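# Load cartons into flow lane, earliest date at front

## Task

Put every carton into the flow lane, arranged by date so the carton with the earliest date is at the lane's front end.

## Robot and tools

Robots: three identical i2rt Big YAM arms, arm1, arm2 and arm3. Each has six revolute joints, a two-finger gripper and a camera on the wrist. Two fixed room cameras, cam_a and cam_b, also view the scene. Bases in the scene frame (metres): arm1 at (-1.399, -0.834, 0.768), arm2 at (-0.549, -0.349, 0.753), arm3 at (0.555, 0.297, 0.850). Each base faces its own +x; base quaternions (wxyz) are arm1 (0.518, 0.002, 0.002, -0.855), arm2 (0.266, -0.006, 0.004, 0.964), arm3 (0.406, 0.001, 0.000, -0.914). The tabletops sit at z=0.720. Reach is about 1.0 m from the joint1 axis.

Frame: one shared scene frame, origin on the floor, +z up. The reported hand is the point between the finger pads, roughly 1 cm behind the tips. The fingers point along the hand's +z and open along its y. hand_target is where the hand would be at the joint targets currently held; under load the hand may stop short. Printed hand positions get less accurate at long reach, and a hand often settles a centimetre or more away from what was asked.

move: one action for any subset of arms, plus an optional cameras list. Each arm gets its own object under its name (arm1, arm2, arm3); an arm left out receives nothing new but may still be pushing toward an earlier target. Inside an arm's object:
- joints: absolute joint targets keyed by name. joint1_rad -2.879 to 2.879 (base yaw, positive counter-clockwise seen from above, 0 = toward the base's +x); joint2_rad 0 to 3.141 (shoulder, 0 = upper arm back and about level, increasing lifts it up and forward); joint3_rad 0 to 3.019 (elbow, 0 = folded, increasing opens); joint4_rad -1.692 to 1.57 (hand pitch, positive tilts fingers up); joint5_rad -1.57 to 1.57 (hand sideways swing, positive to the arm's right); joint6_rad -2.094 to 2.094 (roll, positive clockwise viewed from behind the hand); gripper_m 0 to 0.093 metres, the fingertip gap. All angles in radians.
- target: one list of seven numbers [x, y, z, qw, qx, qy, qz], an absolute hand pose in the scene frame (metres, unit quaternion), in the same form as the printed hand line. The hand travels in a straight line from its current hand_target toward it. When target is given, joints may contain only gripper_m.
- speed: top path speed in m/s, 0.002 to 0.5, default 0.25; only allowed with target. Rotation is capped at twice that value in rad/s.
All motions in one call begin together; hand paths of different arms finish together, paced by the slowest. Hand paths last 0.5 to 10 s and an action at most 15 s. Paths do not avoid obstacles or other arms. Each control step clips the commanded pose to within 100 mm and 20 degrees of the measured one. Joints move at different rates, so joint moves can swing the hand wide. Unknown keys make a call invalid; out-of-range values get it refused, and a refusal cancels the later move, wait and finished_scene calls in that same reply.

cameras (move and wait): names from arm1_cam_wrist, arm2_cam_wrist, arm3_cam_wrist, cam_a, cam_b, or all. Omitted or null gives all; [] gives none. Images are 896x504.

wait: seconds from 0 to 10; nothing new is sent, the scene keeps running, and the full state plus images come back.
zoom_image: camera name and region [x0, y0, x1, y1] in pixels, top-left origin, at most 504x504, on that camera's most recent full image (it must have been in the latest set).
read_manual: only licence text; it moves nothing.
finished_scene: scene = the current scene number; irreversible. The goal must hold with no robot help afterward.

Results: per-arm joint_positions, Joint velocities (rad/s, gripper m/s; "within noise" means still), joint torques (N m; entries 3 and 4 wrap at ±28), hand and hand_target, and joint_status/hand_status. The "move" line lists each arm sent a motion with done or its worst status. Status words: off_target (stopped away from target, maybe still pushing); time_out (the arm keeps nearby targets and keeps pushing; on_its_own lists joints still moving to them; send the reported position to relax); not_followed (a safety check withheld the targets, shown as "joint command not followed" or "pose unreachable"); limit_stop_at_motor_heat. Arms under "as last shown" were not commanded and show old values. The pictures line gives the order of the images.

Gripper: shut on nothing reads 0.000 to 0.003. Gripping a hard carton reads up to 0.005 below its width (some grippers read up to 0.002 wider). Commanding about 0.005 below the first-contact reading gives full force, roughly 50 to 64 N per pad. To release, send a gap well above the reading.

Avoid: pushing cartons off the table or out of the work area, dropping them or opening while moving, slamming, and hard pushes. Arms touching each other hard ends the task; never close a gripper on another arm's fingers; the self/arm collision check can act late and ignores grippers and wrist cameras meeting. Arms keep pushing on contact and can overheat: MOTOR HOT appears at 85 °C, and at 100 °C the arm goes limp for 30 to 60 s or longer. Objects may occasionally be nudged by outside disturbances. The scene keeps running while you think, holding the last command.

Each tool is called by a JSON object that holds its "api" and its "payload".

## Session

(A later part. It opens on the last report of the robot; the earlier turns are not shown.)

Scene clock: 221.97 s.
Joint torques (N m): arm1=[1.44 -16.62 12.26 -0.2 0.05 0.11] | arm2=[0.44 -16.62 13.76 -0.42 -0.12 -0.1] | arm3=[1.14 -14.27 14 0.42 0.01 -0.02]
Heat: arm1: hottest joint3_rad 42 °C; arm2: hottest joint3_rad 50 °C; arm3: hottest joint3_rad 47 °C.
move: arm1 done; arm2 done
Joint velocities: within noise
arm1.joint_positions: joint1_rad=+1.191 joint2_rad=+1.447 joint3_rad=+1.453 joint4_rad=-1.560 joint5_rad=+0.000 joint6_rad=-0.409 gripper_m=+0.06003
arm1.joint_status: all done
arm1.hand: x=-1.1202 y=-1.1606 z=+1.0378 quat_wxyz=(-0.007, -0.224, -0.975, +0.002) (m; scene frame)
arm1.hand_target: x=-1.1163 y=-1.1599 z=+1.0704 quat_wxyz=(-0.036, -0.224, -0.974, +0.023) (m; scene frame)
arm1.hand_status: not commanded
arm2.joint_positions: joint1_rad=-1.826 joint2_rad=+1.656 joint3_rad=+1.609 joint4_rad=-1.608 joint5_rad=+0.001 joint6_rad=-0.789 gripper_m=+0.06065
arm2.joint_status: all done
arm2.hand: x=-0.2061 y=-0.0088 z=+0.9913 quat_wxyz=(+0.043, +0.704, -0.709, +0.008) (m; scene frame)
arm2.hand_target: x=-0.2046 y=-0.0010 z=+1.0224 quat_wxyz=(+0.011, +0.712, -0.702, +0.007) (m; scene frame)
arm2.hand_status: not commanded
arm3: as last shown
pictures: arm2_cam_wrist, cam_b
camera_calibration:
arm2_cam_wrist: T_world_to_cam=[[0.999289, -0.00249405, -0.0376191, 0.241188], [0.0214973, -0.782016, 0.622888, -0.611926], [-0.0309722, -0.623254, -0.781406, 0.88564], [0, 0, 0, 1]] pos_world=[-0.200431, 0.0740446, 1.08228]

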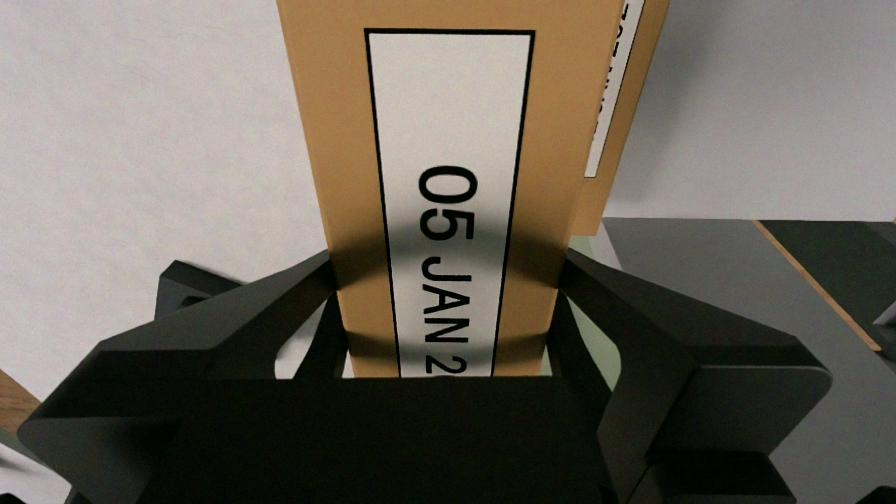

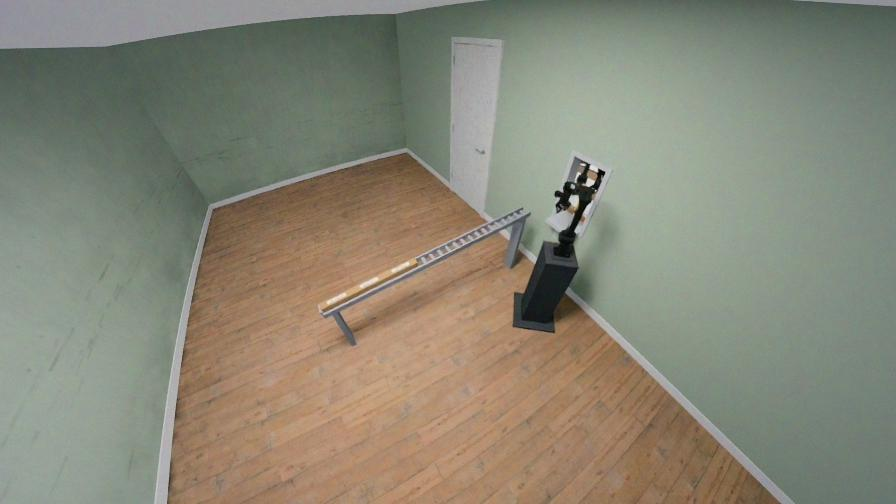

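{"api": "move", "payload": {"arm1": {"joints": {"joint1_rad": 2.40, "joint2_rad": 1.41, "joint3_rad": 1.498, "joint4_rad": -1.57, "joint5_rad": 0, "joint6_rad": -0.40}}, "arm2": {"target": [0.043, 0.013, 0.955, 0, 0.70711, -0.70711, 0], "speed": 0.2}, "cameras": []}}

{"api": "move", "payload": {"arm1": {"target": [-0.842, -0.632, 0.88, 0.0436, -0.3661, 0.9295, -0.0011], "speed": 0.15}, "arm2": {"target": [0.040, 0.013, 0.792, -0.0297, 0.7068, -0.7068, 0.0069], "speed": 0.12}, "cameras": ["arm2_cam_wrist", "arm3_cam_wrist"]}}

Scene clock: 228.17 s.
Joint torques (N m): arm1=[1.61 -16.44 12.27 -0.13 -0.02 0.09] | arm2=[-0.21 -23.59 16.72 -0.36 -0.16 -0.12] | arm3=[0.97 -14.15 13.96 0.43 0 -0.04]
Heat: arm1: hottest joint3_rad 44 °C; arm2: hottest joint3_rad 51 °C; arm3: hottest joint3_rad 48 °C.
move: arm1 done; arm2 off_target
Joint velocities: within noise
arm1.joint_positions: joint1_rad=+2.390 joint2_rad=+1.447 joint3_rad=+1.453 joint4_rad=-1.562 joint5_rad=+0.001 joint6_rad=-0.405 gripper_m=+0.06004
arm1.joint_status: all done
arm1.hand: x=-0.9952 y=-0.6940 z=+1.0406 quat_wxyz=(-0.010, +0.363, -0.932, -0.001) (m; scene frame)
arm1.hand_target: x=-0.9944 y=-0.6893 z=+1.0732 quat_wxyz=(-0.046, +0.365, -0.930, -0.001) (m; scene frame)
arm1.hand_status: not commanded
arm2.joint_positions: joint1_rad=-2.060 joint2_rad=+2.236 joint3_rad=+2.291 joint4_rad=-1.684 joint5_rad=-0.013 joint6_rad=-1.017 gripper_m=+0.06065
arm2.joint_status: not commanded
arm2.hand: x=+0.0279 y=+0.0031 z=+0.9165 quat_wxyz=(+0.028, +0.702, -0.711, -0.006) (m; scene frame)
arm2.hand_target: x=+0.0400 y=+0.0113 z=+0.9549 quat_wxyz=(-0.013, +0.707, -0.707, +0.004) (m; scene frame)
arm2.hand_status: off_target (0.042 m and 3.3 deg from the pose sent, 0.253 m and 5.0 deg at the start; a joint's target at an end of its range on 27 of 70 steps)
arm3: as last shown
pictures: none
No camera images: "cameras" was empty.

Scene clock: 230.70 s.
Joint torques (N m): arm1=[1.9 -21.66 13.46 0.44 0.06 0.09] | arm2=[0.21 -22.65 9.25 0.92 -0.19 -0.06] | arm3=[0.85 -14.21 13.9 0.38 0 -0.03]
Heat: arm1: hottest joint3_rad 44 °C; arm2: hottest joint3_rad 51 °C; arm3: hottest joint3_rad 48 °C.
move: arm1 off_target; arm2 done
Joint velocities: within noise
arm1.joint_positions: joint1_rad=+2.390 joint2_rad=+1.910 joint3_rad=+1.513 joint4_rad=-1.197 joint5_rad=+0.002 joint6_rad=-0.405 gripper_m=+0.06004
arm1.joint_status: not commanded
arm1.hand: x=-0.8718 y=-0.6500 z=+0.8412 quat_wxyz=(+0.010, +0.363, -0.932, -0.001) (m; scene frame)
arm1.hand_target: x=-0.8452 y=-0.6331 z=+0.8812 quat_wxyz=(-0.044, +0.366, -0.930, +0.001) (m; scene frame)
arm1.hand_status: off_target (0.052 m and 6.1 deg from the pose sent, 0.230 m and 3.9 deg at the start)
arm2.joint_positions: joint1_rad=-2.060 joint2_rad=+2.241 joint3_rad=+1.966 joint4_rad=-1.251 joint5_rad=-0.013 joint6_rad=-1.017 gripper_m=+0.06065
arm2.joint_status: not commanded
arm2.hand: x=+0.0402 y=+0.0084 z=+0.7905 quat_wxyz=(-0.023, +0.703, -0.711, +0.006) (m; scene frame)
arm2.hand_target: x=+0.0399 y=+0.0131 z=+0.7920 quat_wxyz=(-0.030, +0.707, -0.707, +0.007) (m; scene frame)
arm2.hand_status: done (0.005 m and 1.0 deg from the pose sent, 0.125 m and 6.8 deg at the start)
arm3: as last shown
pictures: arm2_cam_wrist, arm3_cam_wrist
camera_calibration:
arm2_cam_wrist: T_world_to_cam=[[0.998517, -0.00691102, 0.0539951, -0.0847248], [-0.0352706, -0.837673, 0.545033, -0.414384], [0.0414635, -0.546129, -0.836674, 0.787222], [0, 0, 0, 1]] pos_world=[0.0373426, 0.0822212, 0.889076]
arm3_cam_wrist: T_world_to_cam=[[-0.999206, 0.0337517, -0.0211634, 0.290195], [0.0138294, 0.792073, 0.61027, -0.606682], [0.0373607, 0.609493, -0.791911, 0.873913], [0, 0, 0, 1]] pos_world=[0.265705, -0.0619022, 1.06844]

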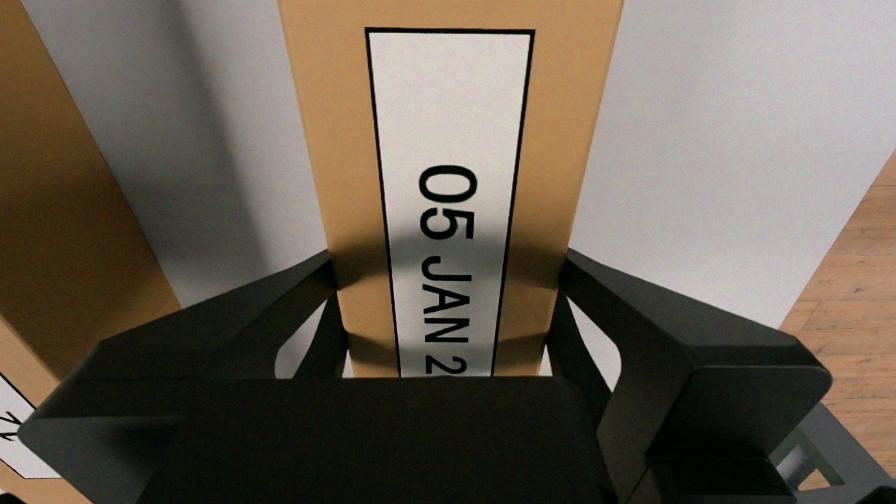

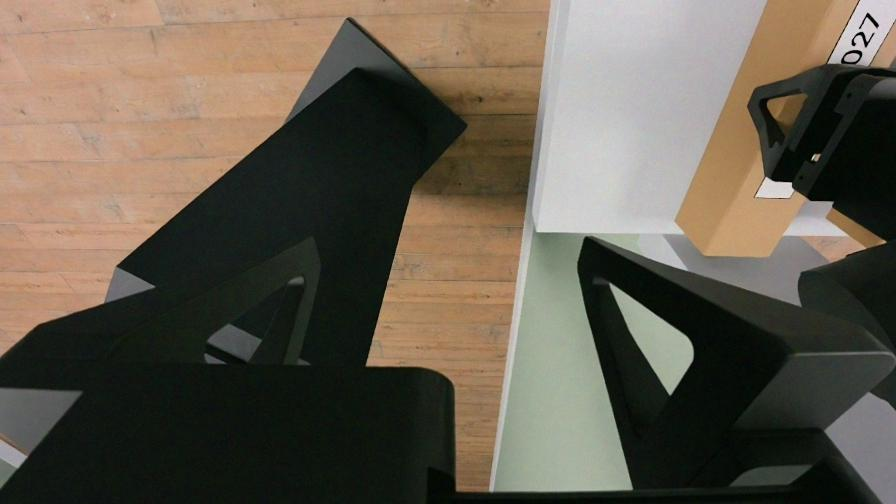

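{"api": "move", "payload": {"arm1": {"target": [-0.842, -0.632, 0.82, 0.0436, -0.3661, 0.9295, -0.0011], "speed": 0.1}, "arm2": {"target": [0.040, 0.012, 0.780, 0, 0.70711, -0.70711, 0], "speed": 0.08}, "cameras": []}}

{"api": "move", "payload": {"arm1": {"target": [-0.842, -0.632, 0.795, 0.0349, -0.3663, 0.9298, -0.0009], "speed": 0.08}, "arm2": {"joints": {"gripper_m": 0.09}}, "cameras": ["arm2_cam_wrist"]}}

{"api": "move", "payload": {"arm1": {"target": [-0.845, -0.634, 0.782, 0.0105, -0.3665, 0.9304, -0.0003], "speed": 0.08}, "arm2": {"target": [0.044, 0.011, 0.93, 0, 0.70711, -0.70711, 0], "speed": 0.15}, "cameras": []}}

{"api": "move", "payload": {"arm1": {"joints": {"gripper_m": 0.09}}, "arm2": {"target": [-0.21, 0.0, 1.0, 0, 0.70711, -0.70711, 0], "speed": 0.25}, "cameras": ["arm1_cam_wrist", "arm2_cam_wrist", "arm3_cam_wrist"]}}

Scene clock: 236.47 s.
Joint torques (N m): arm1=[1.85 -22.95 9.1 0.59 0.06 0.09] | arm2=[0.09 -19.37 13.3 -0.42 -0.21 -0.07] | arm3=[0.91 -14.1 13.86 0.42 -0.01 -0.03]
Heat: arm1: hottest joint3_rad 44 °C; arm2: hottest joint3_rad 52 °C; arm3: hottest joint3_rad 48 °C.
move: arm1 off_target; arm2 off_target
Joint velocities: within noise
arm1.joint_positions: joint1_rad=+2.390 joint2_rad=+1.978 joint3_rad=+1.494 joint4_rad=-1.063 joint5_rad=+0.003 joint6_rad=-0.405 gripper_m=+0.06004
arm1.joint_status: not commanded
arm1.hand: x=-0.8527 y=-0.6432 z=+0.7976 quat_wxyz=(-0.014, +0.363, -0.932, +0.000) (m; scene frame)
arm1.hand_target: x=-0.8425 y=-0.6323 z=+0.8203 quat_wxyz=(-0.044, +0.366, -0.930, +0.001) (m; scene frame)
arm1.hand_status: off_target (0.027 m and 3.4 deg from the pose sent, 0.041 m and 6.1 deg at the start)
arm2.joint_positions: joint1_rad=-2.060 joint2_rad=+2.250 joint3_rad=+1.973 joint4_rad=-1.291 joint5_rad=-0.012 joint6_rad=-1.019 gripper_m=+0.06065
arm2.joint_status: not commanded
arm2.hand: x=+0.0330 y=+0.0038 z=+0.7862 quat_wxyz=(-0.002, +0.704, -0.711, +0.002) (m; scene frame)
arm2.hand_target: x=+0.0394 y=+0.0118 z=+0.7800 quat_wxyz=(-0.001, +0.707, -0.707, +0.000) (m; scene frame)
arm2.hand_status: off_target (0.012 m and 0.6 deg from the pose sent, 0.011 m and 2.8 deg at the start)
arm3: as last shown
pictures: none
No camera images: "cameras" was empty.

Scene clock: 237.47 s.
Joint torques (N m): arm1=[1.79 -22.12 8.28 0.62 0.04 0.08] | arm2=[0.09 -20.6 13.22 -0.16 -0.18 -0.04] | arm3=[0.91 -14.33 13.85 0.36 0.01 -0.03]
Heat: arm1: hottest joint3_rad 44 °C; arm2: hottest joint3_rad 52 °C; arm3: hottest joint3_rad 48 °C.
move: arm1 off_target; arm2 done
Joint velocities: within noise
arm1.joint_positions: joint1_rad=+2.390 joint2_rad=+2.001 joint3_rad=+1.494 joint4_rad=-1.032 joint5_rad=+0.002 joint6_rad=-0.405 gripper_m=+0.06004
arm1.joint_status: not commanded
arm1.hand: x=-0.8484 y=-0.6415 z=+0.7850 quat_wxyz=(-0.018, +0.363, -0.932, +0.000) (m; scene frame)
arm1.hand_target: x=-0.8423 y=-0.6321 z=+0.7951 quat_wxyz=(-0.035, +0.366, -0.930, +0.001) (m; scene frame)
arm1.hand_status: off_target (0.015 m and 2.0 deg from the pose sent, 0.016 m and 2.4 deg at the start)
arm2.joint_positions: joint1_rad=-2.060 joint2_rad=+2.261 joint3_rad=+1.973 joint4_rad=-1.298 joint5_rad=-0.013 joint6_rad=-1.019 gripper_m=+0.08995
arm2.joint_status: all done
arm2.hand: x=+0.0309 y=+0.0025 z=+0.7795 quat_wxyz=(+0.006, +0.704, -0.711, -0.001) (m; scene frame)
arm2.hand_target: x=+0.0394 y=+0.0118 z=+0.7800 quat_wxyz=(-0.001, +0.707, -0.707, +0.000) (m; scene frame)
arm2.hand_status: not commanded
arm3.joint_positions: joint1_rad=-0.053 joint2_rad=+1.478 joint3_rad=+1.087 joint4_rad=-1.205 joint5_rad=+0.000 joint6_rad=-0.770 gripper_m=+0.09397
arm3.joint_status: not commanded
arm3.hand: x=+0.2694 y=+0.0146 z=+0.9721 quat_wxyz=(+0.000, -0.713, -0.701, -0.013) (m; scene frame)
arm3.hand_target: x=+0.2604 y=+0.0003 z=+0.9803 quat_wxyz=(+0.000, -0.707, -0.707, +0.000) (m; scene frame)
arm3.hand_status: not commanded
pictures: arm2_cam_wrist
camera_calibration:
arm2_cam_wrist: T_world_to_cam=[[0.999983, -0.00501498, 0.00311385, -0.0352289], [-0.00589467, -0.820229, 0.572005, -0.435626], [-0.000314523, -0.572014, -0.820244, 0.763767], [0, 0, 0, 1]] pos_world=[0.0329007, 0.0793957, 0.875765]

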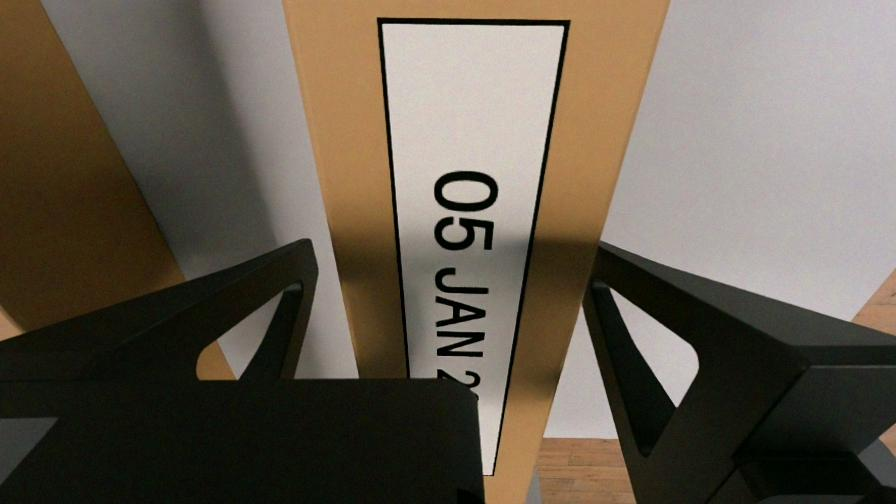

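Scene clock: 239.37 s.
Joint torques (N m): arm1=[1.73 -19.08 9.88 -0.29 0.11 0.07] | arm2=[-0.44 -20.01 14.75 -0.23 -0.18 -0.13] | arm3=[0.97 -14.21 13.9 0.43 0 -0.03]
Heat: arm1: hottest joint3_rad 44 °C; arm2: hottest joint3_rad 52 °C; arm3: hottest joint3_rad 48 °C.
move: arm1 done; arm2 off_target
Joint velocities: within noise
arm1.joint_positions: joint1_rad=+2.390 joint2_rad=+2.003 joint3_rad=+1.494 joint4_rad=-1.040 joint5_rad=+0.002 joint6_rad=-0.405 gripper_m=+0.06004
arm1.joint_status: not commanded
arm1.hand: x=-0.8504 y=-0.6422 z=+0.7837 quat_wxyz=(-0.013, +0.363, -0.932, -0.001) (m; scene frame)
arm1.hand_target: x=-0.8453 y=-0.6341 z=+0.7821 quat_wxyz=(-0.011, +0.366, -0.930, +0.000) (m; scene frame)
arm1.hand_status: done (0.010 m and 0.5 deg from the pose sent, 0.009 m and 0.9 deg at the start)
arm2.joint_positions: joint1_rad=-2.060 joint2_rad=+2.223 joint3_rad=+2.293 joint4_rad=-1.665 joint5_rad=-0.013 joint6_rad=-1.020 gripper_m=+0.08995
arm2.joint_status: not commanded
arm2.hand: x=+0.0319 y=+0.0057 z=+0.9260 quat_wxyz=(+0.011, +0.704, -0.710, -0.002) (m; scene frame)
arm2.hand_target: x=+0.0433 y=+0.0107 z=+0.9300 quat_wxyz=(-0.001, +0.707, -0.707, +0.000) (m; scene frame)
arm2.hand_status: off_target (0.014 m and 1.3 deg from the pose sent, 0.151 m and 0.9 deg at the start)
arm3: as last shown
pictures: none
No camera images: "cameras" was empty.

Scene clock: 241.37 s.
Joint torques (N m): arm1=[1.73 -20.42 9.73 -0.2 0.09 0.07] | arm2=[0.15 -13.04 8.55 0.76 -0.06 0.08] | arm3=[0.73 -14.21 13.89 0.35 0.01 -0.03]
Heat: arm1: hottest joint3_rad 44 °C; arm2: hottest joint3_rad 52 °C; arm3: hottest joint3_rad 48 °C.
move: arm1 done; arm2 done
Joint velocities: within noise
arm1.joint_positions: joint1_rad=+2.390 joint2_rad=+2.019 joint3_rad=+1.494 joint4_rad=-1.043 joint5_rad=+0.003 joint6_rad=-0.405 gripper_m=+0.08993
arm1.joint_status: all done
arm1.hand: x=-0.8529 y=-0.6432 z=+0.7747 quat_wxyz=(-0.003, +0.363, -0.932, -0.001) (m; scene frame)
arm1.hand_target: x=-0.8453 y=-0.6341 z=+0.7820 quat_wxyz=(-0.011, +0.366, -0.930, +0.000) (m; scene frame)
arm1.hand_status: not commanded
arm2.joint_positions: joint1_rad=-1.817 joint2_rad=+1.602 joint3_rad=+1.593 joint4_rad=-1.547 joint5_rad=-0.016 joint6_rad=-0.794 gripper_m=+0.08995
arm2.joint_status: not commanded
arm2.hand: x=-0.2080 y=-0.0001 z=+1.0101 quat_wxyz=(-0.007, +0.710, -0.704, +0.000) (m; scene frame)
arm2.hand_target: x=-0.2101 y=-0.0001 z=+1.0001 quat_wxyz=(+0.000, +0.707, -0.707, +0.000) (m; scene frame)
arm2.hand_status: done (0.010 m and 0.9 deg from the pose sent, 0.253 m and 1.4 deg at the start)
arm3: as last shown
pictures: arm1_cam_wrist, arm2_cam_wrist, arm3_cam_wrist
camera_calibration:
arm1_cam_wrist: T_world_to_cam=[[0.679389, -0.733403, -0.0234468, 0.129138], [-0.564477, -0.542786, 0.621891, -1.31456], [-0.468824, -0.409271, -0.782752, 0.066857], [0, 0, 0, 1]] pos_world=[-0.798429, -0.591451, 0.872873]
arm2_cam_wrist: T_world_to_cam=[[0.999666, 0.0130554, 0.0223124, 0.18351], [-0.00157552, -0.830735, 0.556666, -0.554607], [0.0258031, -0.556515, -0.830437, 0.966996], [0, 0, 0, 1]] pos_world=[-0.209274, 0.0750206, 1.10767]
arm3_cam_wrist: T_world_to_cam=[[-0.999206, 0.0337517, -0.0211634, 0.290195], [0.0138294, 0.792073, 0.61027, -0.606682], [0.0373607, 0.609493, -0.791911, 0.873913], [0, 0, 0, 1]] pos_world=[0.265705, -0.0619022, 1.06844]

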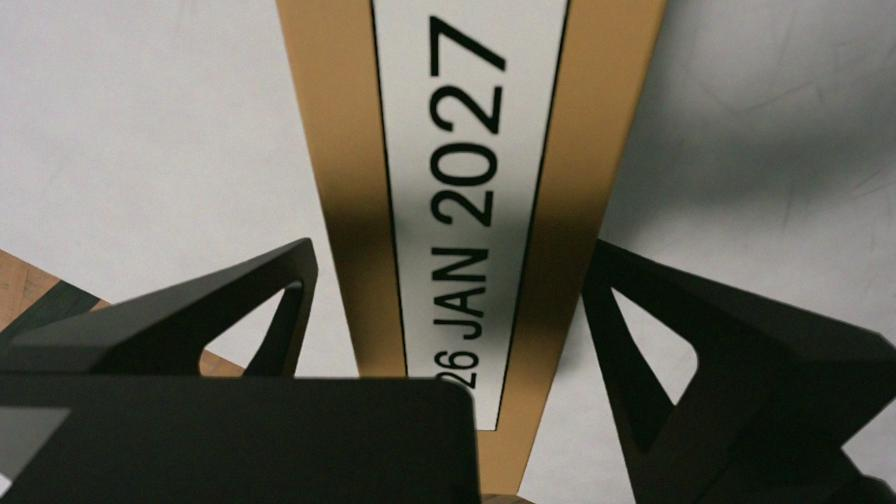

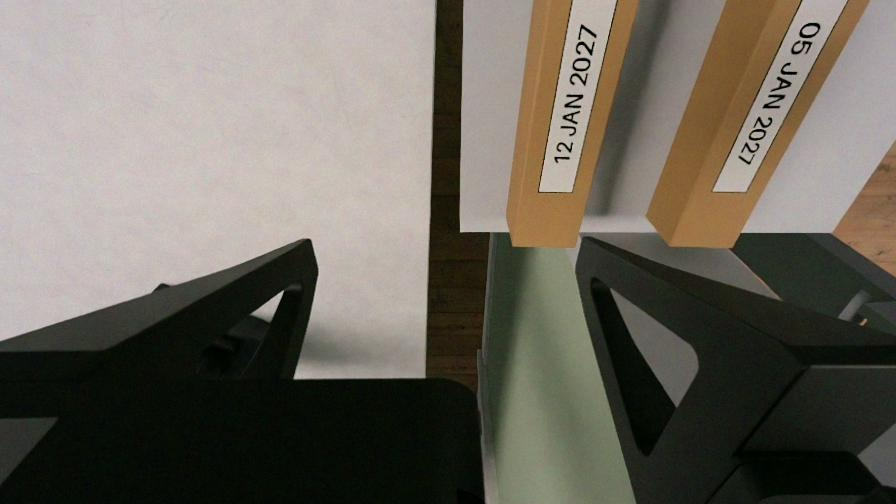

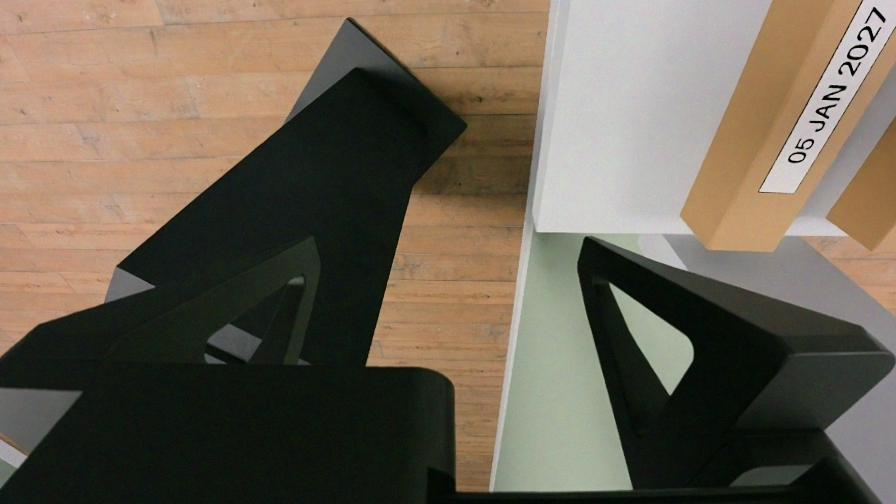

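{"api": "move", "payload": {"arm1": {"target": [-0.849, -0.641, 0.95, 0, -0.3637, 0.9315, 0], "speed": 0.2}, "arm2": {"joints": {"joint1_rad": 0.0, "joint2_rad": 1.451, "joint3_rad": 1.443, "joint4_rad": -1.56, "joint5_rad": 0, "joint6_rad": 0.0}}, "arm3": {"target": [-0.002, 0.009, 0.86, 0, 0.70711, 0.70711, 0], "speed": 0.2}, "cameras": ["arm3_cam_wrist"]}}

Scene clock: 251.97 s.
Joint torques (N m): arm1=[1.14 -21.13 12.66 -0.31 0.08 0.04] | arm2=[0.15 -11.28 8.31 0.01 0 0.11] | arm3=[-0.44 -24.82 13.59 0.02 -0.07 -0.04]
Heat: arm1: hottest joint3_rad 44 °C; arm2: hottest joint3_rad 51 °C; arm3: hottest joint3_rad 48 °C.
move: arm1 off_target; arm2 done; arm3 off_target
Joint velocities: within noise
arm1.joint_positions: joint1_rad=+2.390 joint2_rad=+1.895 joint3_rad=+1.716 joint4_rad=-1.450 joint5_rad=+0.003 joint6_rad=-0.405 gripper_m=+0.08993
arm1.joint_status: not commanded
arm1.hand: x=-0.8625 y=-0.6472 z=+0.9240 quat_wxyz=(+0.027, +0.363, -0.931, -0.002) (m; scene frame)
arm1.hand_target: x=-0.8503 y=-0.6415 z=+0.9500 quat_wxyz=(+0.000, +0.364, -0.932, +0.000) (m; scene frame)
arm1.hand_status: off_target (0.030 m and 3.1 deg from the pose sent, 0.175 m and 0.4 deg at the start)
arm2.joint_positions: joint1_rad=-0.002 joint2_rad=+1.452 joint3_rad=+1.465 joint4_rad=-1.552 joint5_rad=-0.001 joint6_rad=-0.011 gripper_m=+0.08997
arm2.joint_status: all done
arm2.hand: x=-0.9230 y=-0.1218 z=+1.0210 quat_wxyz=(+0.000, +0.965, -0.262, -0.010) (m; scene frame)
arm2.hand_target: x=-0.9169 y=-0.1265 z=+1.0128 quat_wxyz=(+0.004, +0.964, -0.267, +0.005) (m; scene frame)
arm2.hand_status: not commanded
arm3.joint_positions: joint1_rad=-0.353 joint2_rad=+2.095 joint3_rad=+1.653 joint4_rad=-1.127 joint5_rad=+0.002 joint6_rad=-1.083 gripper_m=+0.09397
arm3.joint_status: not commanded
arm3.hand: x=+0.0088 y=+0.0120 z=+0.8641 quat_wxyz=(+0.001, -0.709, -0.705, +0.000) (m; scene frame)
arm3.hand_target: x=-0.0016 y=+0.0092 z=+0.8599 quat_wxyz=(+0.000, -0.707, -0.707, +0.000) (m; scene frame)
arm3.hand_status: off_target (0.012 m and 0.3 deg from the pose sent, 0.294 m and 1.8 deg at the start)
pictures: arm3_cam_wrist
camera_calibration:
arm3_cam_wrist: T_world_to_cam=[[-0.999788, 0.0205255, -0.0017952, 0.0110059], [0.0154058, 0.802568, 0.596361, -0.523175], [0.0136814, 0.596207, -0.802714, 0.809389], [0, 0, 0, 1]] pos_world=[0.0079899, -0.0629061, 0.961729]

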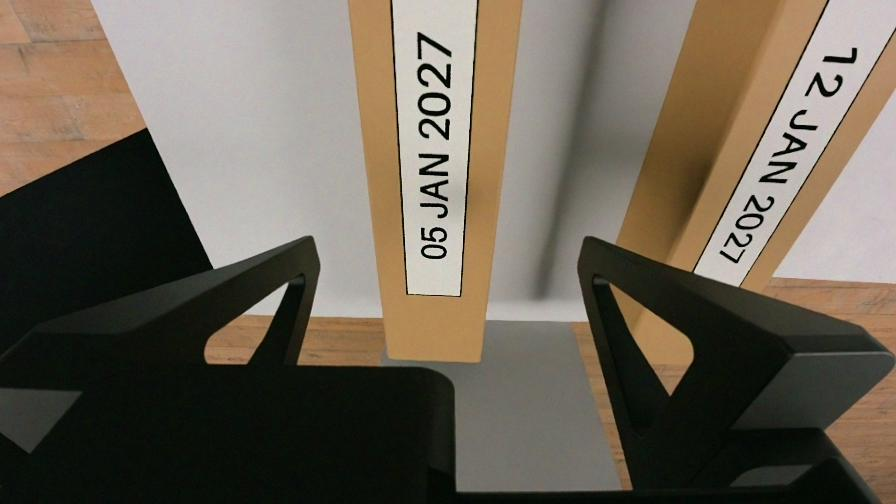

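{"api": "move", "payload": {"arm1": {"joints": {"joint1_rad": 0.3, "joint2_rad": 1.41, "joint3_rad": 1.498, "joint4_rad": -1.57, "joint5_rad": 0, "joint6_rad": -0.40}}, "arm3": {"target": [0.009, 0.010, 0.774, 0, 0.7224, 0.6915, 0], "speed": 0.12}, "cameras": ["arm3_cam_wrist"]}}

Scene clock: 264.47 s.
Joint torques (N m): arm1=[0.15 -14.74 9.22 -0.09 -0.01 0.09] | arm2=[0.15 -11.22 8.29 0.01 0.01 0.09] | arm3=[0.26 -25.47 9.42 0.73 -0.08 0.15]
Heat: arm1: hottest joint3_rad 46 °C; arm2: hottest joint3_rad 50 °C; arm3: hottest joint3_rad 48 °C.
move: arm1 done; arm3 off_target
Joint velocities: within noise
arm1.joint_positions: joint1_rad=+0.309 joint2_rad=+1.428 joint3_rad=+1.494 joint4_rad=-1.560 joint5_rad=+0.001 joint6_rad=-0.405 gripper_m=+0.08996
arm1.joint_status: all done
arm1.hand: x=-1.4744 y=-1.2641 z=+1.0603 quat_wxyz=(-0.017, -0.620, -0.784, +0.031) (m; scene frame)
arm1.hand_target: x=-1.4773 y=-1.2590 z=+1.0690 quat_wxyz=(-0.020, -0.625, -0.779, +0.036) (m; scene frame)
arm1.hand_status: not commanded
arm2: as last shown
arm2.hand_target: x=-0.9169 y=-0.1265 z=+1.0128 quat_wxyz=(+0.004, +0.964, -0.266, +0.005) (m; scene frame)
arm3.joint_positions: joint1_rad=-0.353 joint2_rad=+2.191 joint3_rad=+1.598 joint4_rad=-0.963 joint5_rad=+0.002 joint6_rad=-1.050 gripper_m=+0.09397
arm3.joint_status: not commanded
arm3.hand: x=+0.0077 y=+0.0113 z=+0.7885 quat_wxyz=(+0.002, -0.720, -0.694, +0.006) (m; scene frame)
arm3.hand_target: x=+0.0093 y=+0.0102 z=+0.7743 quat_wxyz=(+0.000, -0.722, -0.692, +0.000) (m; scene frame)
arm3.hand_status: off_target (0.015 m and 0.8 deg from the pose sent, 0.090 m and 2.2 deg at the start)
pictures: arm3_cam_wrist
camera_calibration:
arm3_cam_wrist: T_world_to_cam=[[-0.99854, 0.0533684, 0.00835403, 0.00138376], [0.0479671, 0.804894, 0.591477, -0.474004], [0.024842, 0.591014, -0.806279, 0.751818], [0, 0, 0, 1]] pos_world=[0.00544167, -0.0628856, 0.886526]

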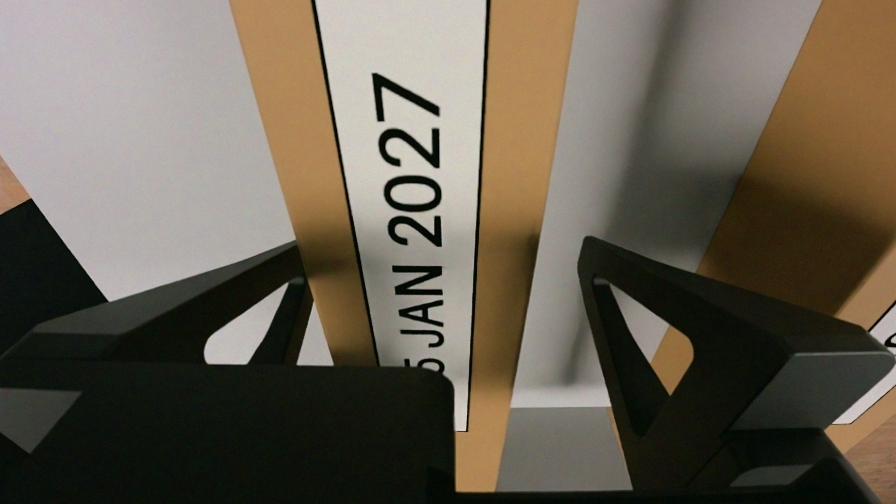

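{"api": "move", "payload": {"arm3": {"joints": {"gripper_m": 0.052}}, "arm2": {"joints": {"joint1_rad": 1.302, "joint2_rad": 1.50, "joint3_rad": 1.40, "joint4_rad": -1.47, "joint5_rad": 0, "joint6_rad": 0.03}}, "cameras": ["arm3_cam_wrist", "arm2_cam_wrist"]}}

{"api": "move", "payload": {"arm3": {"target": [0.005, 0.005, 0.945, 0, 0.7224, 0.6915, 0], "speed": 0.15}, "cameras": []}}

Scene clock: 271.77 s.
Joint torques (N m): arm1=[0.03 -14.74 9.21 -0.08 -0.01 0.09] | arm2=[0.21 -11.4 8.61 0.46 0 0.08] | arm3=[0.09 -25.35 9.5 0.66 0.01 0.13]
Heat: arm1: hottest joint3_rad 44 °C; arm2: hottest joint3_rad 50 °C; arm3: hottest joint3_rad 47 °C.
move: arm2 done; arm3 off_target
Joint velocities: within noise
arm1: as last shown
arm1.hand: x=-1.4744 y=-1.2640 z=+1.0602 quat_wxyz=(-0.017, -0.620, -0.784, +0.031) (m; scene frame)
arm2.joint_positions: joint1_rad=+1.299 joint2_rad=+1.497 joint3_rad=+1.417 joint4_rad=-1.472 joint5_rad=-0.001 joint6_rad=+0.020 gripper_m=+0.08998
arm2.joint_status: all done
arm2.hand: x=-0.8753 y=-0.6539 z=+0.9907 quat_wxyz=(+0.011, +0.932, +0.361, -0.006) (m; scene frame)
arm2.hand_target: x=-0.8715 y=-0.6521 z=+0.9826 quat_wxyz=(+0.007, +0.934, +0.358, +0.002) (m; scene frame)
arm2.hand_status: not commanded
arm3.joint_positions: joint1_rad=-0.353 joint2_rad=+2.191 joint3_rad=+1.597 joint4_rad=-0.963 joint5_rad=+0.000 joint6_rad=-1.050 gripper_m=+0.05848
arm3.joint_status: gripper_m off_target (ended at +0.05850, target +0.05200)
arm3.hand: x=+0.0082 y=+0.0111 z=+0.7882 quat_wxyz=(+0.001, -0.720, -0.694, +0.006) (m; scene frame)
arm3.hand_target: x=+0.0093 y=+0.0103 z=+0.7742 quat_wxyz=(+0.000, -0.722, -0.691, +0.000) (m; scene frame)
arm3.hand_status: not commanded
pictures: arm2_cam_wrist, arm3_cam_wrist
camera_calibration:
arm2_cam_wrist: T_world_to_cam=[[-0.67742, 0.73559, -0.00306433, -0.110849], [0.613881, 0.567621, 0.548594, 0.372956], [0.40528, 0.369748, -0.836083, 1.54768], [0, 0, 0, 1]] pos_world=[-0.931286, -0.70241, 1.08905]
arm3_cam_wrist: T_world_to_cam=[[-0.998533, 0.0537413, 0.00655684, 0.00330081], [0.0472475, 0.805865, 0.590211, -0.472771], [0.0264348, 0.589655, -0.807223, 0.752469], [0, 0, 0, 1]] pos_world=[0.00574184, -0.062885, 0.886423]

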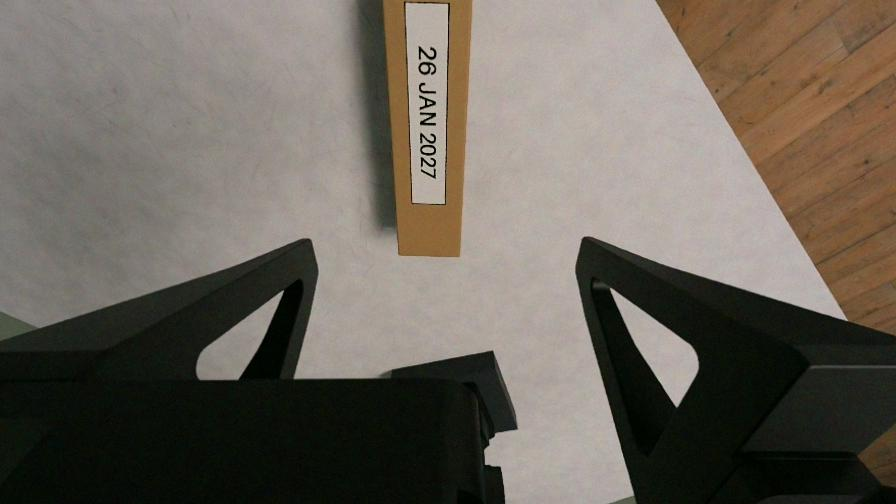

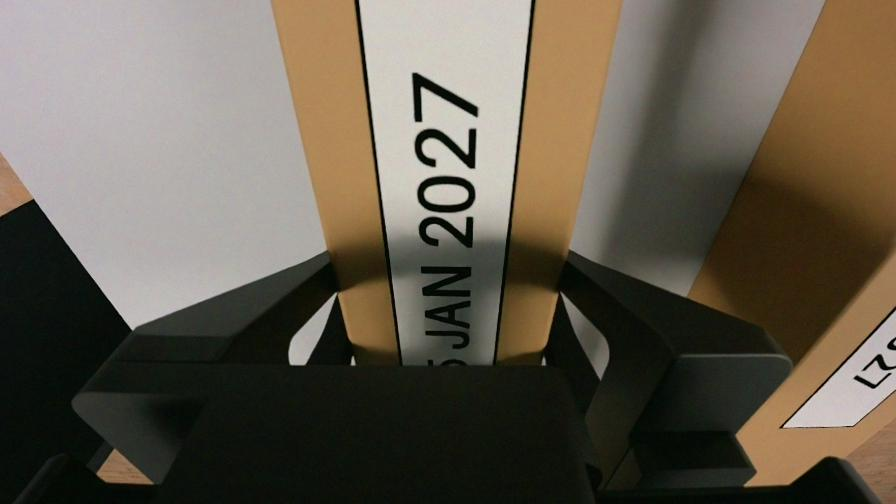

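Scene clock: 273.73 s.
Joint torques (N m): arm1=[-0.03 -14.74 9.22 -0.1 -0.01 0.09] | arm2=[0.26 -11.4 8.59 0.47 0.01 0.09] | arm3=[0.5 -28.86 15.73 -0.18 0 0.12]
Heat: arm1: hottest joint3_rad 44 °C; arm2: hottest joint3_rad 50 °C; arm3: hottest joint3_rad 47 °C.
move: arm3 off_target
Joint velocities: within noise
arm1, arm2: as last shown
arm3.joint_positions: joint1_rad=-0.353 joint2_rad=+2.051 joint3_rad=+1.711 joint4_rad=-1.298 joint5_rad=-0.001 joint6_rad=-1.045 gripper_m=+0.05848
arm3.joint_status: not commanded
arm3.hand: x=+0.0226 y=+0.0187 z=+0.9111 quat_wxyz=(-0.010, -0.722, -0.691, -0.033) (m; scene frame)
arm3.hand_target: x=+0.0067 y=+0.0060 z=+0.9453 quat_wxyz=(+0.000, -0.722, -0.691, +0.000) (m; scene frame)
arm3.hand_status: off_target (0.041 m and 4.0 deg from the pose sent, 0.157 m and 0.7 deg at the start)
pictures: none
No camera images: "cameras" was empty.

{"api": "move", "payload": {"arm2": {"target": [-0.858, -0.659, 0.80, 0, 0.9345, 0.3559, 0], "speed": 0.2}, "arm3": {"target": [0.24, -0.015, 1.0, 0, 0.70711, 0.70711, 0], "speed": 0.2}, "cameras": []}}

{"api": "move", "payload": {"arm2": {"target": [-0.852, -0.6615, 0.752, 0, 0.9345, 0.3559, 0], "speed": 0.12}, "arm3": {"target": [0.449, -0.343, 0.885, -0.0028, 0.0131, 0.9997, -0.019], "speed": 0.25}, "cameras": ["arm2_cam_wrist", "arm3_cam_wrist"]}}

Scene clock: 287.47 s.
Joint torques (N m): arm1=[0.03 -14.68 9.22 -0.08 0 0.09] | arm2=[0.79 -11.11 7.5 0.83 0.06 0.09] | arm3=[0.44 -20.25 11.4 -0.02 0.04 0.15]
Heat: arm1: hottest joint3_rad 43 °C; arm2: hottest joint3_rad 49 °C; arm3: hottest joint3_rad 47 °C.
move: arm2 off_target; arm3 off_target
Joint velocities: within noise
arm1: as last shown
arm2.joint_positions: joint1_rad=+1.323 joint2_rad=+1.636 joint3_rad=+1.080 joint4_rad=-0.999 joint5_rad=+0.013 joint6_rad=+0.055 gripper_m=+0.08998
arm2.joint_status: not commanded
arm2.hand: x=-0.8645 y=-0.6589 z=+0.8102 quat_wxyz=(+0.004, +0.934, +0.356, -0.007) (m; scene frame)
arm2.hand_target: x=-0.8580 y=-0.6588 z=+0.8002 quat_wxyz=(+0.000, +0.934, +0.356, +0.000) (m; scene frame)
arm2.hand_status: off_target (0.012 m and 1.0 deg from the pose sent, 0.192 m and 1.6 deg at the start)
arm3.joint_positions: joint1_rad=-0.057 joint2_rad=+1.566 joint3_rad=+1.223 joint4_rad=-1.256 joint5_rad=+0.000 joint6_rad=-0.796 gripper_m=+0.05848
arm3.joint_status: not commanded
arm3.hand: x=+0.2406 y=-0.0121 z=+0.9849 quat_wxyz=(-0.001, -0.705, -0.709, -0.015) (m; scene frame)
arm3.hand_target: x=+0.2402 y=-0.0149 z=+0.9999 quat_wxyz=(+0.000, -0.707, -0.707, +0.000) (m; scene frame)
arm3.hand_status: off_target (0.015 m and 1.7 deg from the pose sent, 0.237 m and 4.7 deg at the start)
pictures: none
No camera images: "cameras" was empty.

Scene clock: 291.57 s.
Joint torques (N m): arm1=[-0.15 -14.8 9.24 -0.08 -0.01 0.09] | arm2=[0.73 -11.05 6.57 0.8 0.05 0.09] | arm3=[0.62 -27.75 15.5 -0.14 -0.16 -0.04]
Heat: arm1: hottest joint3_rad 43 °C; arm2: hottest joint3_rad 49 °C; arm3: hottest joint3_rad 47 °C.
move: arm2 off_target; arm3 off_target
Joint velocities: within noise
arm1: as last shown
arm2.joint_positions: joint1_rad=+1.335 joint2_rad=+1.705 joint3_rad=+1.028 joint4_rad=-0.870 joint5_rad=+0.013 joint6_rad=+0.067 gripper_m=+0.08998
arm2.joint_status: not commanded
arm2.hand: x=-0.8609 y=-0.6637 z=+0.7652 quat_wxyz=(+0.006, +0.934, +0.356, -0.011) (m; scene frame)
arm2.hand_target: x=-0.8519 y=-0.6611 z=+0.7523 quat_wxyz=(+0.000, +0.934, +0.356, +0.000) (m; scene frame)
arm2.hand_status: off_target (0.016 m and 1.4 deg from the pose sent, 0.060 m and 1.0 deg at the start)
arm3.joint_positions: joint1_rad=+0.569 joint2_rad=+2.128 joint3_rad=+1.709 joint4_rad=-1.162 joint5_rad=+0.005 joint6_rad=-1.697 gripper_m=+0.05845
arm3.joint_status: not commanded
arm3.hand: x=+0.4500 y=-0.3200 z=+0.8645 quat_wxyz=(+0.001, -0.019, -1.000, -0.005) (m; scene frame)
arm3.hand_target: x=+0.4492 y=-0.3417 z=+0.8856 quat_wxyz=(+0.003, -0.013, -1.000, +0.020) (m; scene frame)
arm3.hand_status: off_target (0.031 m and 2.9 deg from the pose sent, 0.404 m and 88.3 deg at the start)
pictures: arm2_cam_wrist, arm3_cam_wrist
camera_calibration:
arm2_cam_wrist: T_world_to_cam=[[-0.668644, 0.743518, 0.00980457, -0.0916032], [0.627191, 0.55685, 0.544564, 0.500855], [0.399434, 0.370269, -0.838662, 1.35418], [0, 0, 0, 1]] pos_world=[-0.916288, -0.712205, 0.863852]
arm3_cam_wrist: T_world_to_cam=[[-0.0547228, -0.998415, -0.0131262, -0.282596], [-0.80113, 0.0360556, 0.597403, -0.142515], [-0.595984, 0.0432074, -0.801833, 1.09823], [0, 0, 0, 1]] pos_world=[0.524886, -0.324461, 0.962023]

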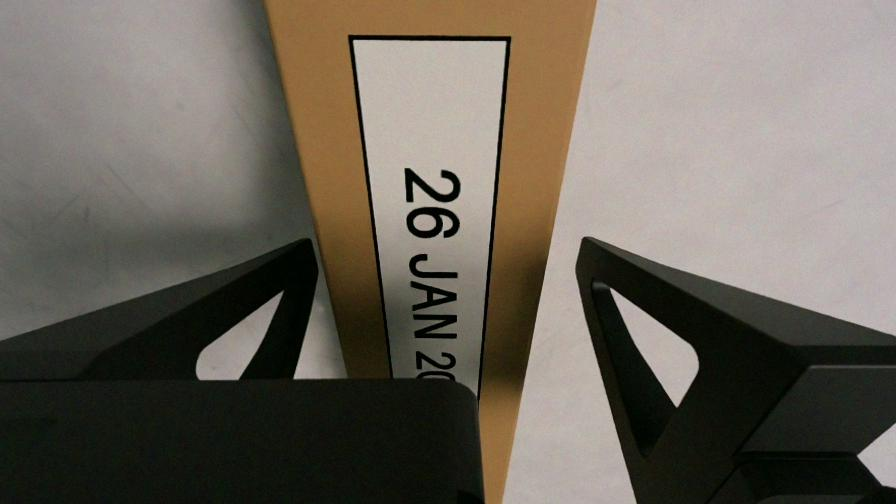

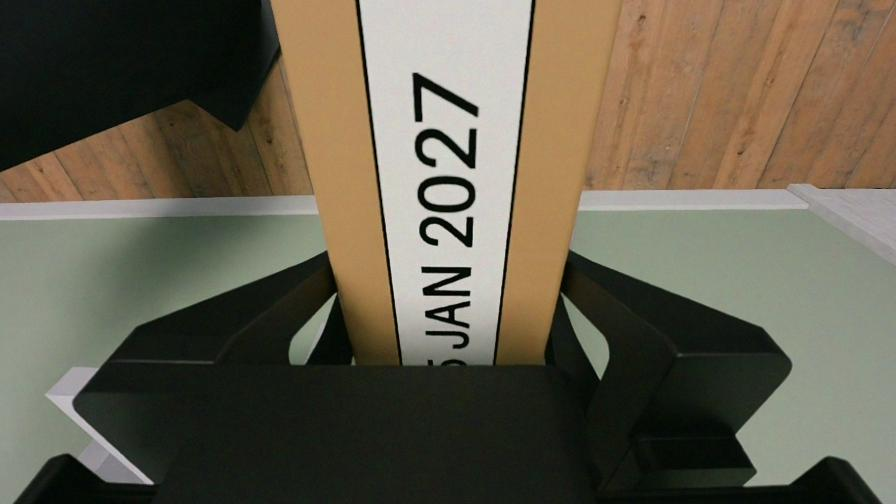

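{"api": "move", "payload": {"arm2": {"joints": {"gripper_m": 0.052}}, "arm3": {"target": [0.449, -0.342, 0.838, -0.0028, 0.0131, 0.9997, -0.019], "speed": 0.15}, "cameras": ["arm2_cam_wrist", "arm3_cam_wrist"]}}

{"api": "move", "payload": {"arm2": {"target": [-0.852, -0.655, 0.92, 0, 0.9345, 0.3559, 0], "speed": 0.2}, "arm3": {"target": [0.449, -0.3395, 0.808, -0.0014, 0.0131, 0.9998, -0.0095], "speed": 0.1}, "cameras": []}}

{"api": "move", "payload": {"arm2": {"joints": {"joint1_rad": -1.818, "joint2_rad": 1.63, "joint3_rad": 1.66, "joint4_rad": -1.62, "joint5_rad": 0, "joint6_rad": -0.80}}, "arm3": {"target": [0.449, -0.334, 0.795, 0, 0.0131, 0.9999, 0], "speed": 0.08}, "cameras": ["arm3_cam_wrist", "cam_b", "arm2_cam_wrist"]}}

Scene clock: 300.23 s.
Joint torques (N m): arm1=[-0.03 -14.8 9.2 -0.1 0 0.08] | arm2=[0.56 -11.05 6.57 0.8 0.07 0.06] | arm3=[0.21 -29.39 11.36 0.5 -0.18 -0.04]
Heat: arm1: hottest joint3_rad 42 °C; arm2: hottest joint3_rad 49 °C; arm3: hottest joint3_rad 49 °C.
move: arm2 off_target; arm3 off_target
Joint velocities: within noise
arm1: as last shown
arm2.joint_positions: joint1_rad=+1.338 joint2_rad=+1.705 joint3_rad=+1.028 joint4_rad=-0.869 joint5_rad=+0.013 joint6_rad=+0.070 gripper_m=+0.06061
arm2.joint_status: gripper_m off_target (ended at +0.06064, target +0.05200)
arm2.hand: x=-0.8599 y=-0.6647 z=+0.7652 quat_wxyz=(+0.006, +0.934, +0.356, -0.011) (m; scene frame)
arm2.hand_target: x=-0.8519 y=-0.6611 z=+0.7524 quat_wxyz=(+0.000, +0.935, +0.356, +0.000) (m; scene frame)
arm2.hand_status: not commanded
arm3.joint_positions: joint1_rad=+0.569 joint2_rad=+2.191 joint3_rad=+1.709 joint4_rad=-1.086 joint5_rad=+0.005 joint6_rad=-1.698 gripper_m=+0.05845
arm3.joint_status: not commanded
arm3.hand: x=+0.4484 y=-0.3298 z=+0.8258 quat_wxyz=(+0.002, -0.019, -1.000, +0.001) (m; scene frame)
arm3.hand_target: x=+0.4490 y=-0.3418 z=+0.8383 quat_wxyz=(+0.003, -0.013, -1.000, +0.019) (m; scene frame)
arm3.hand_status: off_target (0.017 m and 2.2 deg from the pose sent, 0.034 m and 2.9 deg at the start)
pictures: arm2_cam_wrist, arm3_cam_wrist
camera_calibration:
arm2_cam_wrist: T_world_to_cam=[[-0.668672, 0.743499, 0.00932989, -0.0898878], [0.627177, 0.557228, 0.544193, 0.501372], [0.399408, 0.369738, -0.838908, 1.35409], [0, 0, 0, 1]] pos_world=[-0.915388, -0.713205, 0.863952]
arm3_cam_wrist: T_world_to_cam=[[-0.0540013, -0.99854, -0.00132595, -0.30308], [-0.799998, 0.0424694, 0.598498, -0.119619], [-0.597568, 0.0333804, -0.801123, 1.06356], [0, 0, 0, 1]] pos_world=[0.523487, -0.33306, 0.923233]

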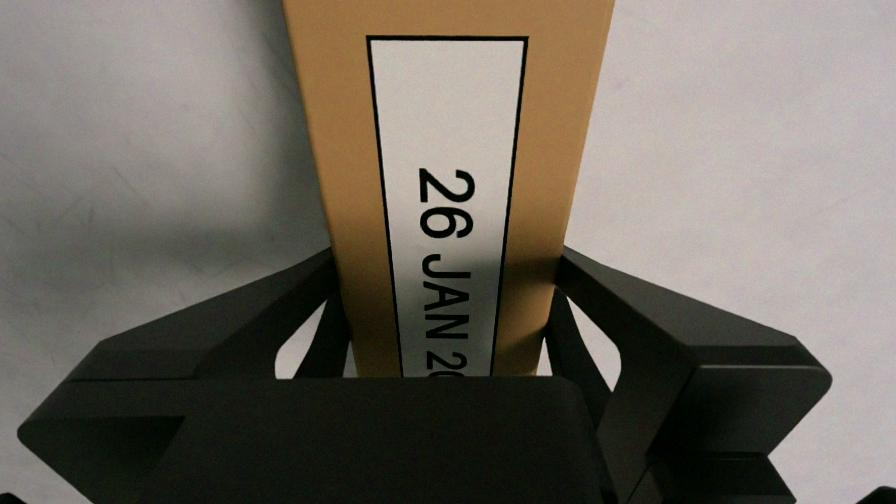

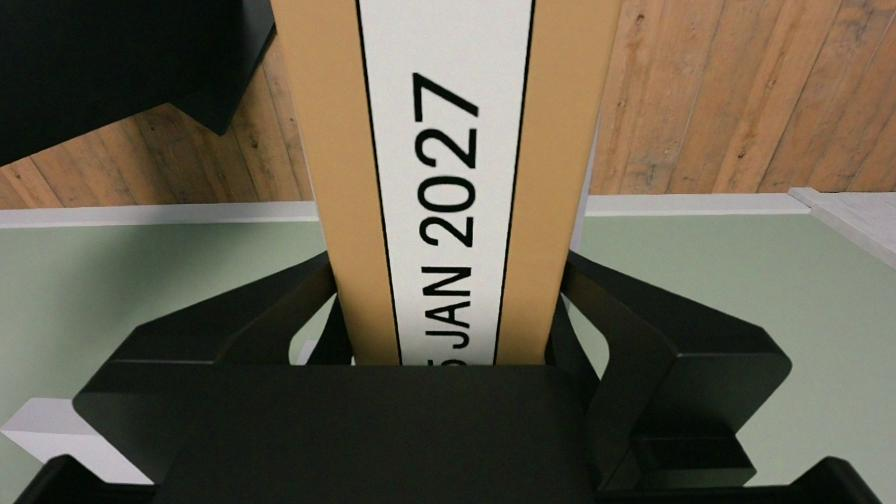

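Scene clock: 301.97 s.
Joint torques (N m): arm1=[-0.03 -14.8 9.22 -0.05 -0.01 0.09] | arm2=[0.26 -11.11 15.06 -0.34 0.04 0.03] | arm3=[0.09 -28.04 10.54 0.62 -0.24 -0.03]
Heat: arm1: hottest joint3_rad 42 °C; arm2: hottest joint3_rad 49 °C; arm3: hottest joint3_rad 49 °C.
move: arm2 off_target; arm3 done
Joint velocities: within noise
arm1: as last shown
arm2.joint_positions: joint1_rad=+1.338 joint2_rad=+1.500 joint3_rad=+1.154 joint4_rad=-1.293 joint5_rad=+0.013 joint6_rad=+0.070 gripper_m=+0.06061
arm2.joint_status: not commanded
arm2.hand: x=-0.8346 y=-0.6360 z=+0.8921 quat_wxyz=(-0.013, +0.934, +0.356, +0.030) (m; scene frame)
arm2.hand_target: x=-0.8507 y=-0.6536 z=+0.9204 quat_wxyz=(+0.000, +0.935, +0.356, -0.001) (m; scene frame)
arm2.hand_status: off_target (0.038 m and 3.8 deg from the pose sent, 0.155 m and 1.5 deg at the start)
arm3.joint_positions: joint1_rad=+0.569 joint2_rad=+2.220 joint3_rad=+1.709 joint4_rad=-1.055 joint5_rad=+0.007 joint6_rad=-1.699 gripper_m=+0.05845
arm3.joint_status: not commanded
arm3.hand: x=+0.4477 y=-0.3327 z=+0.8080 quat_wxyz=(+0.003, -0.019, -1.000, +0.002) (m; scene frame)
arm3.hand_target: x=+0.4490 y=-0.3395 z=+0.8081 quat_wxyz=(+0.001, -0.013, -1.000, +0.010) (m; scene frame)
arm3.hand_status: done (0.007 m and 1.1 deg from the pose sent, 0.020 m and 1.2 deg at the start)
pictures: none
No camera images: "cameras" was empty.

Scene clock: 304.53 s.
Joint torques (N m): arm1=[0.03 -14.74 9.22 -0.08 -0.01 0.09] | arm2=[0.38 -16.44 13.68 -0.4 -0.12 -0.13] | arm3=[0.03 -26.7 9.76 0.72 -0.26 -0.05]
Heat: arm1: hottest joint3_rad 42 °C; arm2: hottest joint3_rad 50 °C; arm3: hottest joint3_rad 49 °C.
move: arm2 done; arm3 off_target
Joint velocities: within noise
arm1: as last shown
arm2.joint_positions: joint1_rad=-1.826 joint2_rad=+1.655 joint3_rad=+1.610 joint4_rad=-1.609 joint5_rad=+0.001 joint6_rad=-0.789 gripper_m=+0.06063
arm2.joint_status: all done
arm2.hand: x=-0.2062 y=-0.0086 z=+0.9924 quat_wxyz=(+0.042, +0.704, -0.709, +0.007) (m; scene frame)
arm2.hand_target: x=-0.2047 y=-0.0008 z=+1.0223 quat_wxyz=(+0.011, +0.712, -0.702, +0.007) (m; scene frame)
arm2.hand_status: not commanded
arm3.joint_positions: joint1_rad=+0.569 joint2_rad=+2.221 joint3_rad=+1.707 joint4_rad=-1.051 joint5_rad=+0.007 joint6_rad=-1.699 gripper_m=+0.05845
arm3.joint_status: not commanded
arm3.hand: x=+0.4476 y=-0.3328 z=+0.8071 quat_wxyz=(+0.003, -0.019, -1.000, +0.002) (m; scene frame)
arm3.hand_target: x=+0.4490 y=-0.3338 z=+0.7952 quat_wxyz=(+0.000, -0.013, -1.000, +0.000) (m; scene frame)
arm3.hand_status: off_target (0.012 m and 0.8 deg from the pose sent, 0.013 m and 0.7 deg at the start)
pictures: arm2_cam_wrist, arm3_cam_wrist, cam_b
camera_calibration:
arm2_cam_wrist: T_world_to_cam=[[0.999341, -0.00205846, -0.0362406, 0.240116], [0.020925, -0.783141, 0.621491, -0.611182], [-0.0296608, -0.62184, -0.782582, 0.887999], [0, 0, 0, 1]] pos_world=[-0.20083, 0.0740463, 1.08348]
arm3_cam_wrist: T_world_to_cam=[[-0.0533062, -0.998575, 0.00263517, -0.309691], [-0.798495, 0.0442098, 0.600376, -0.110581], [-0.599637, 0.0298996, -0.799713, 1.04679], [0, 0, 0, 1]] pos_world=[0.522888, -0.33566, 0.904339]

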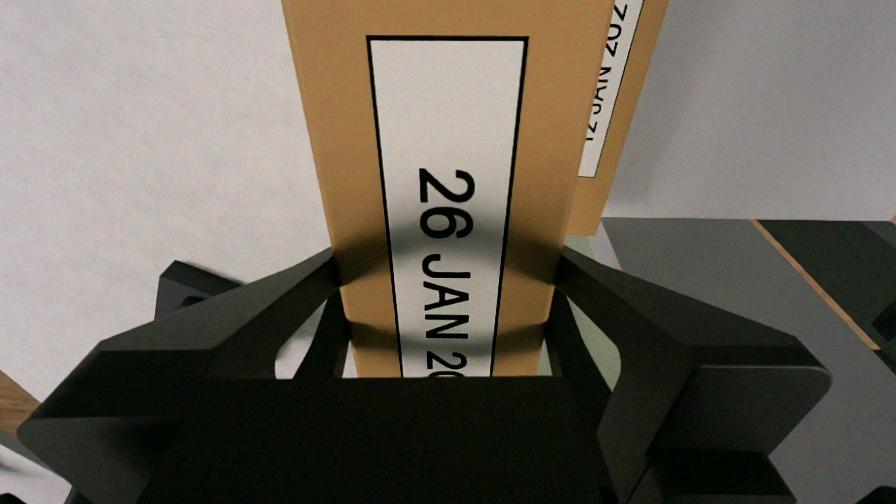

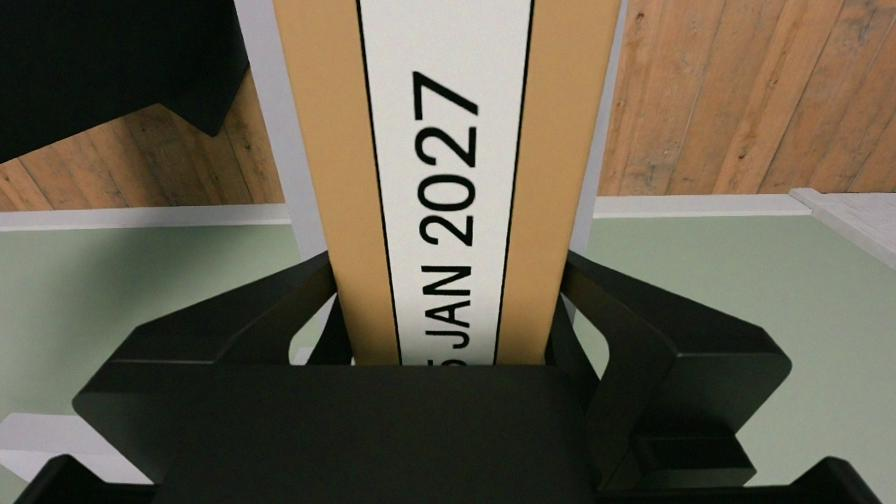

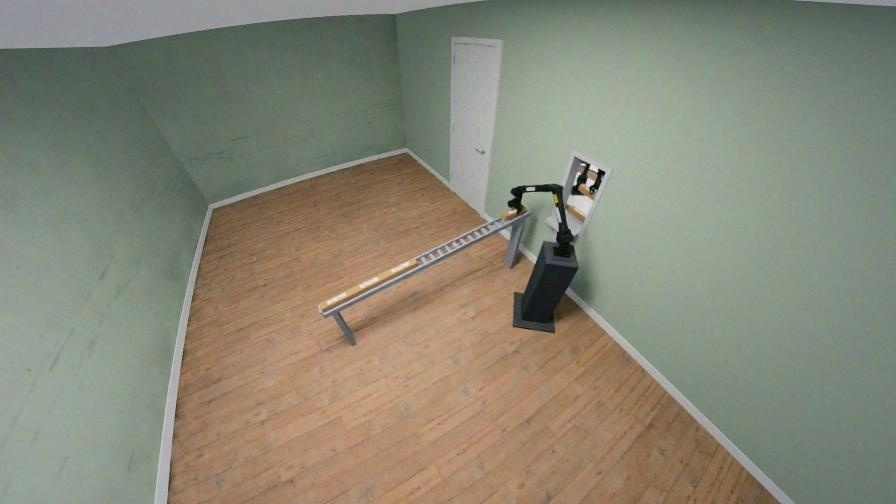

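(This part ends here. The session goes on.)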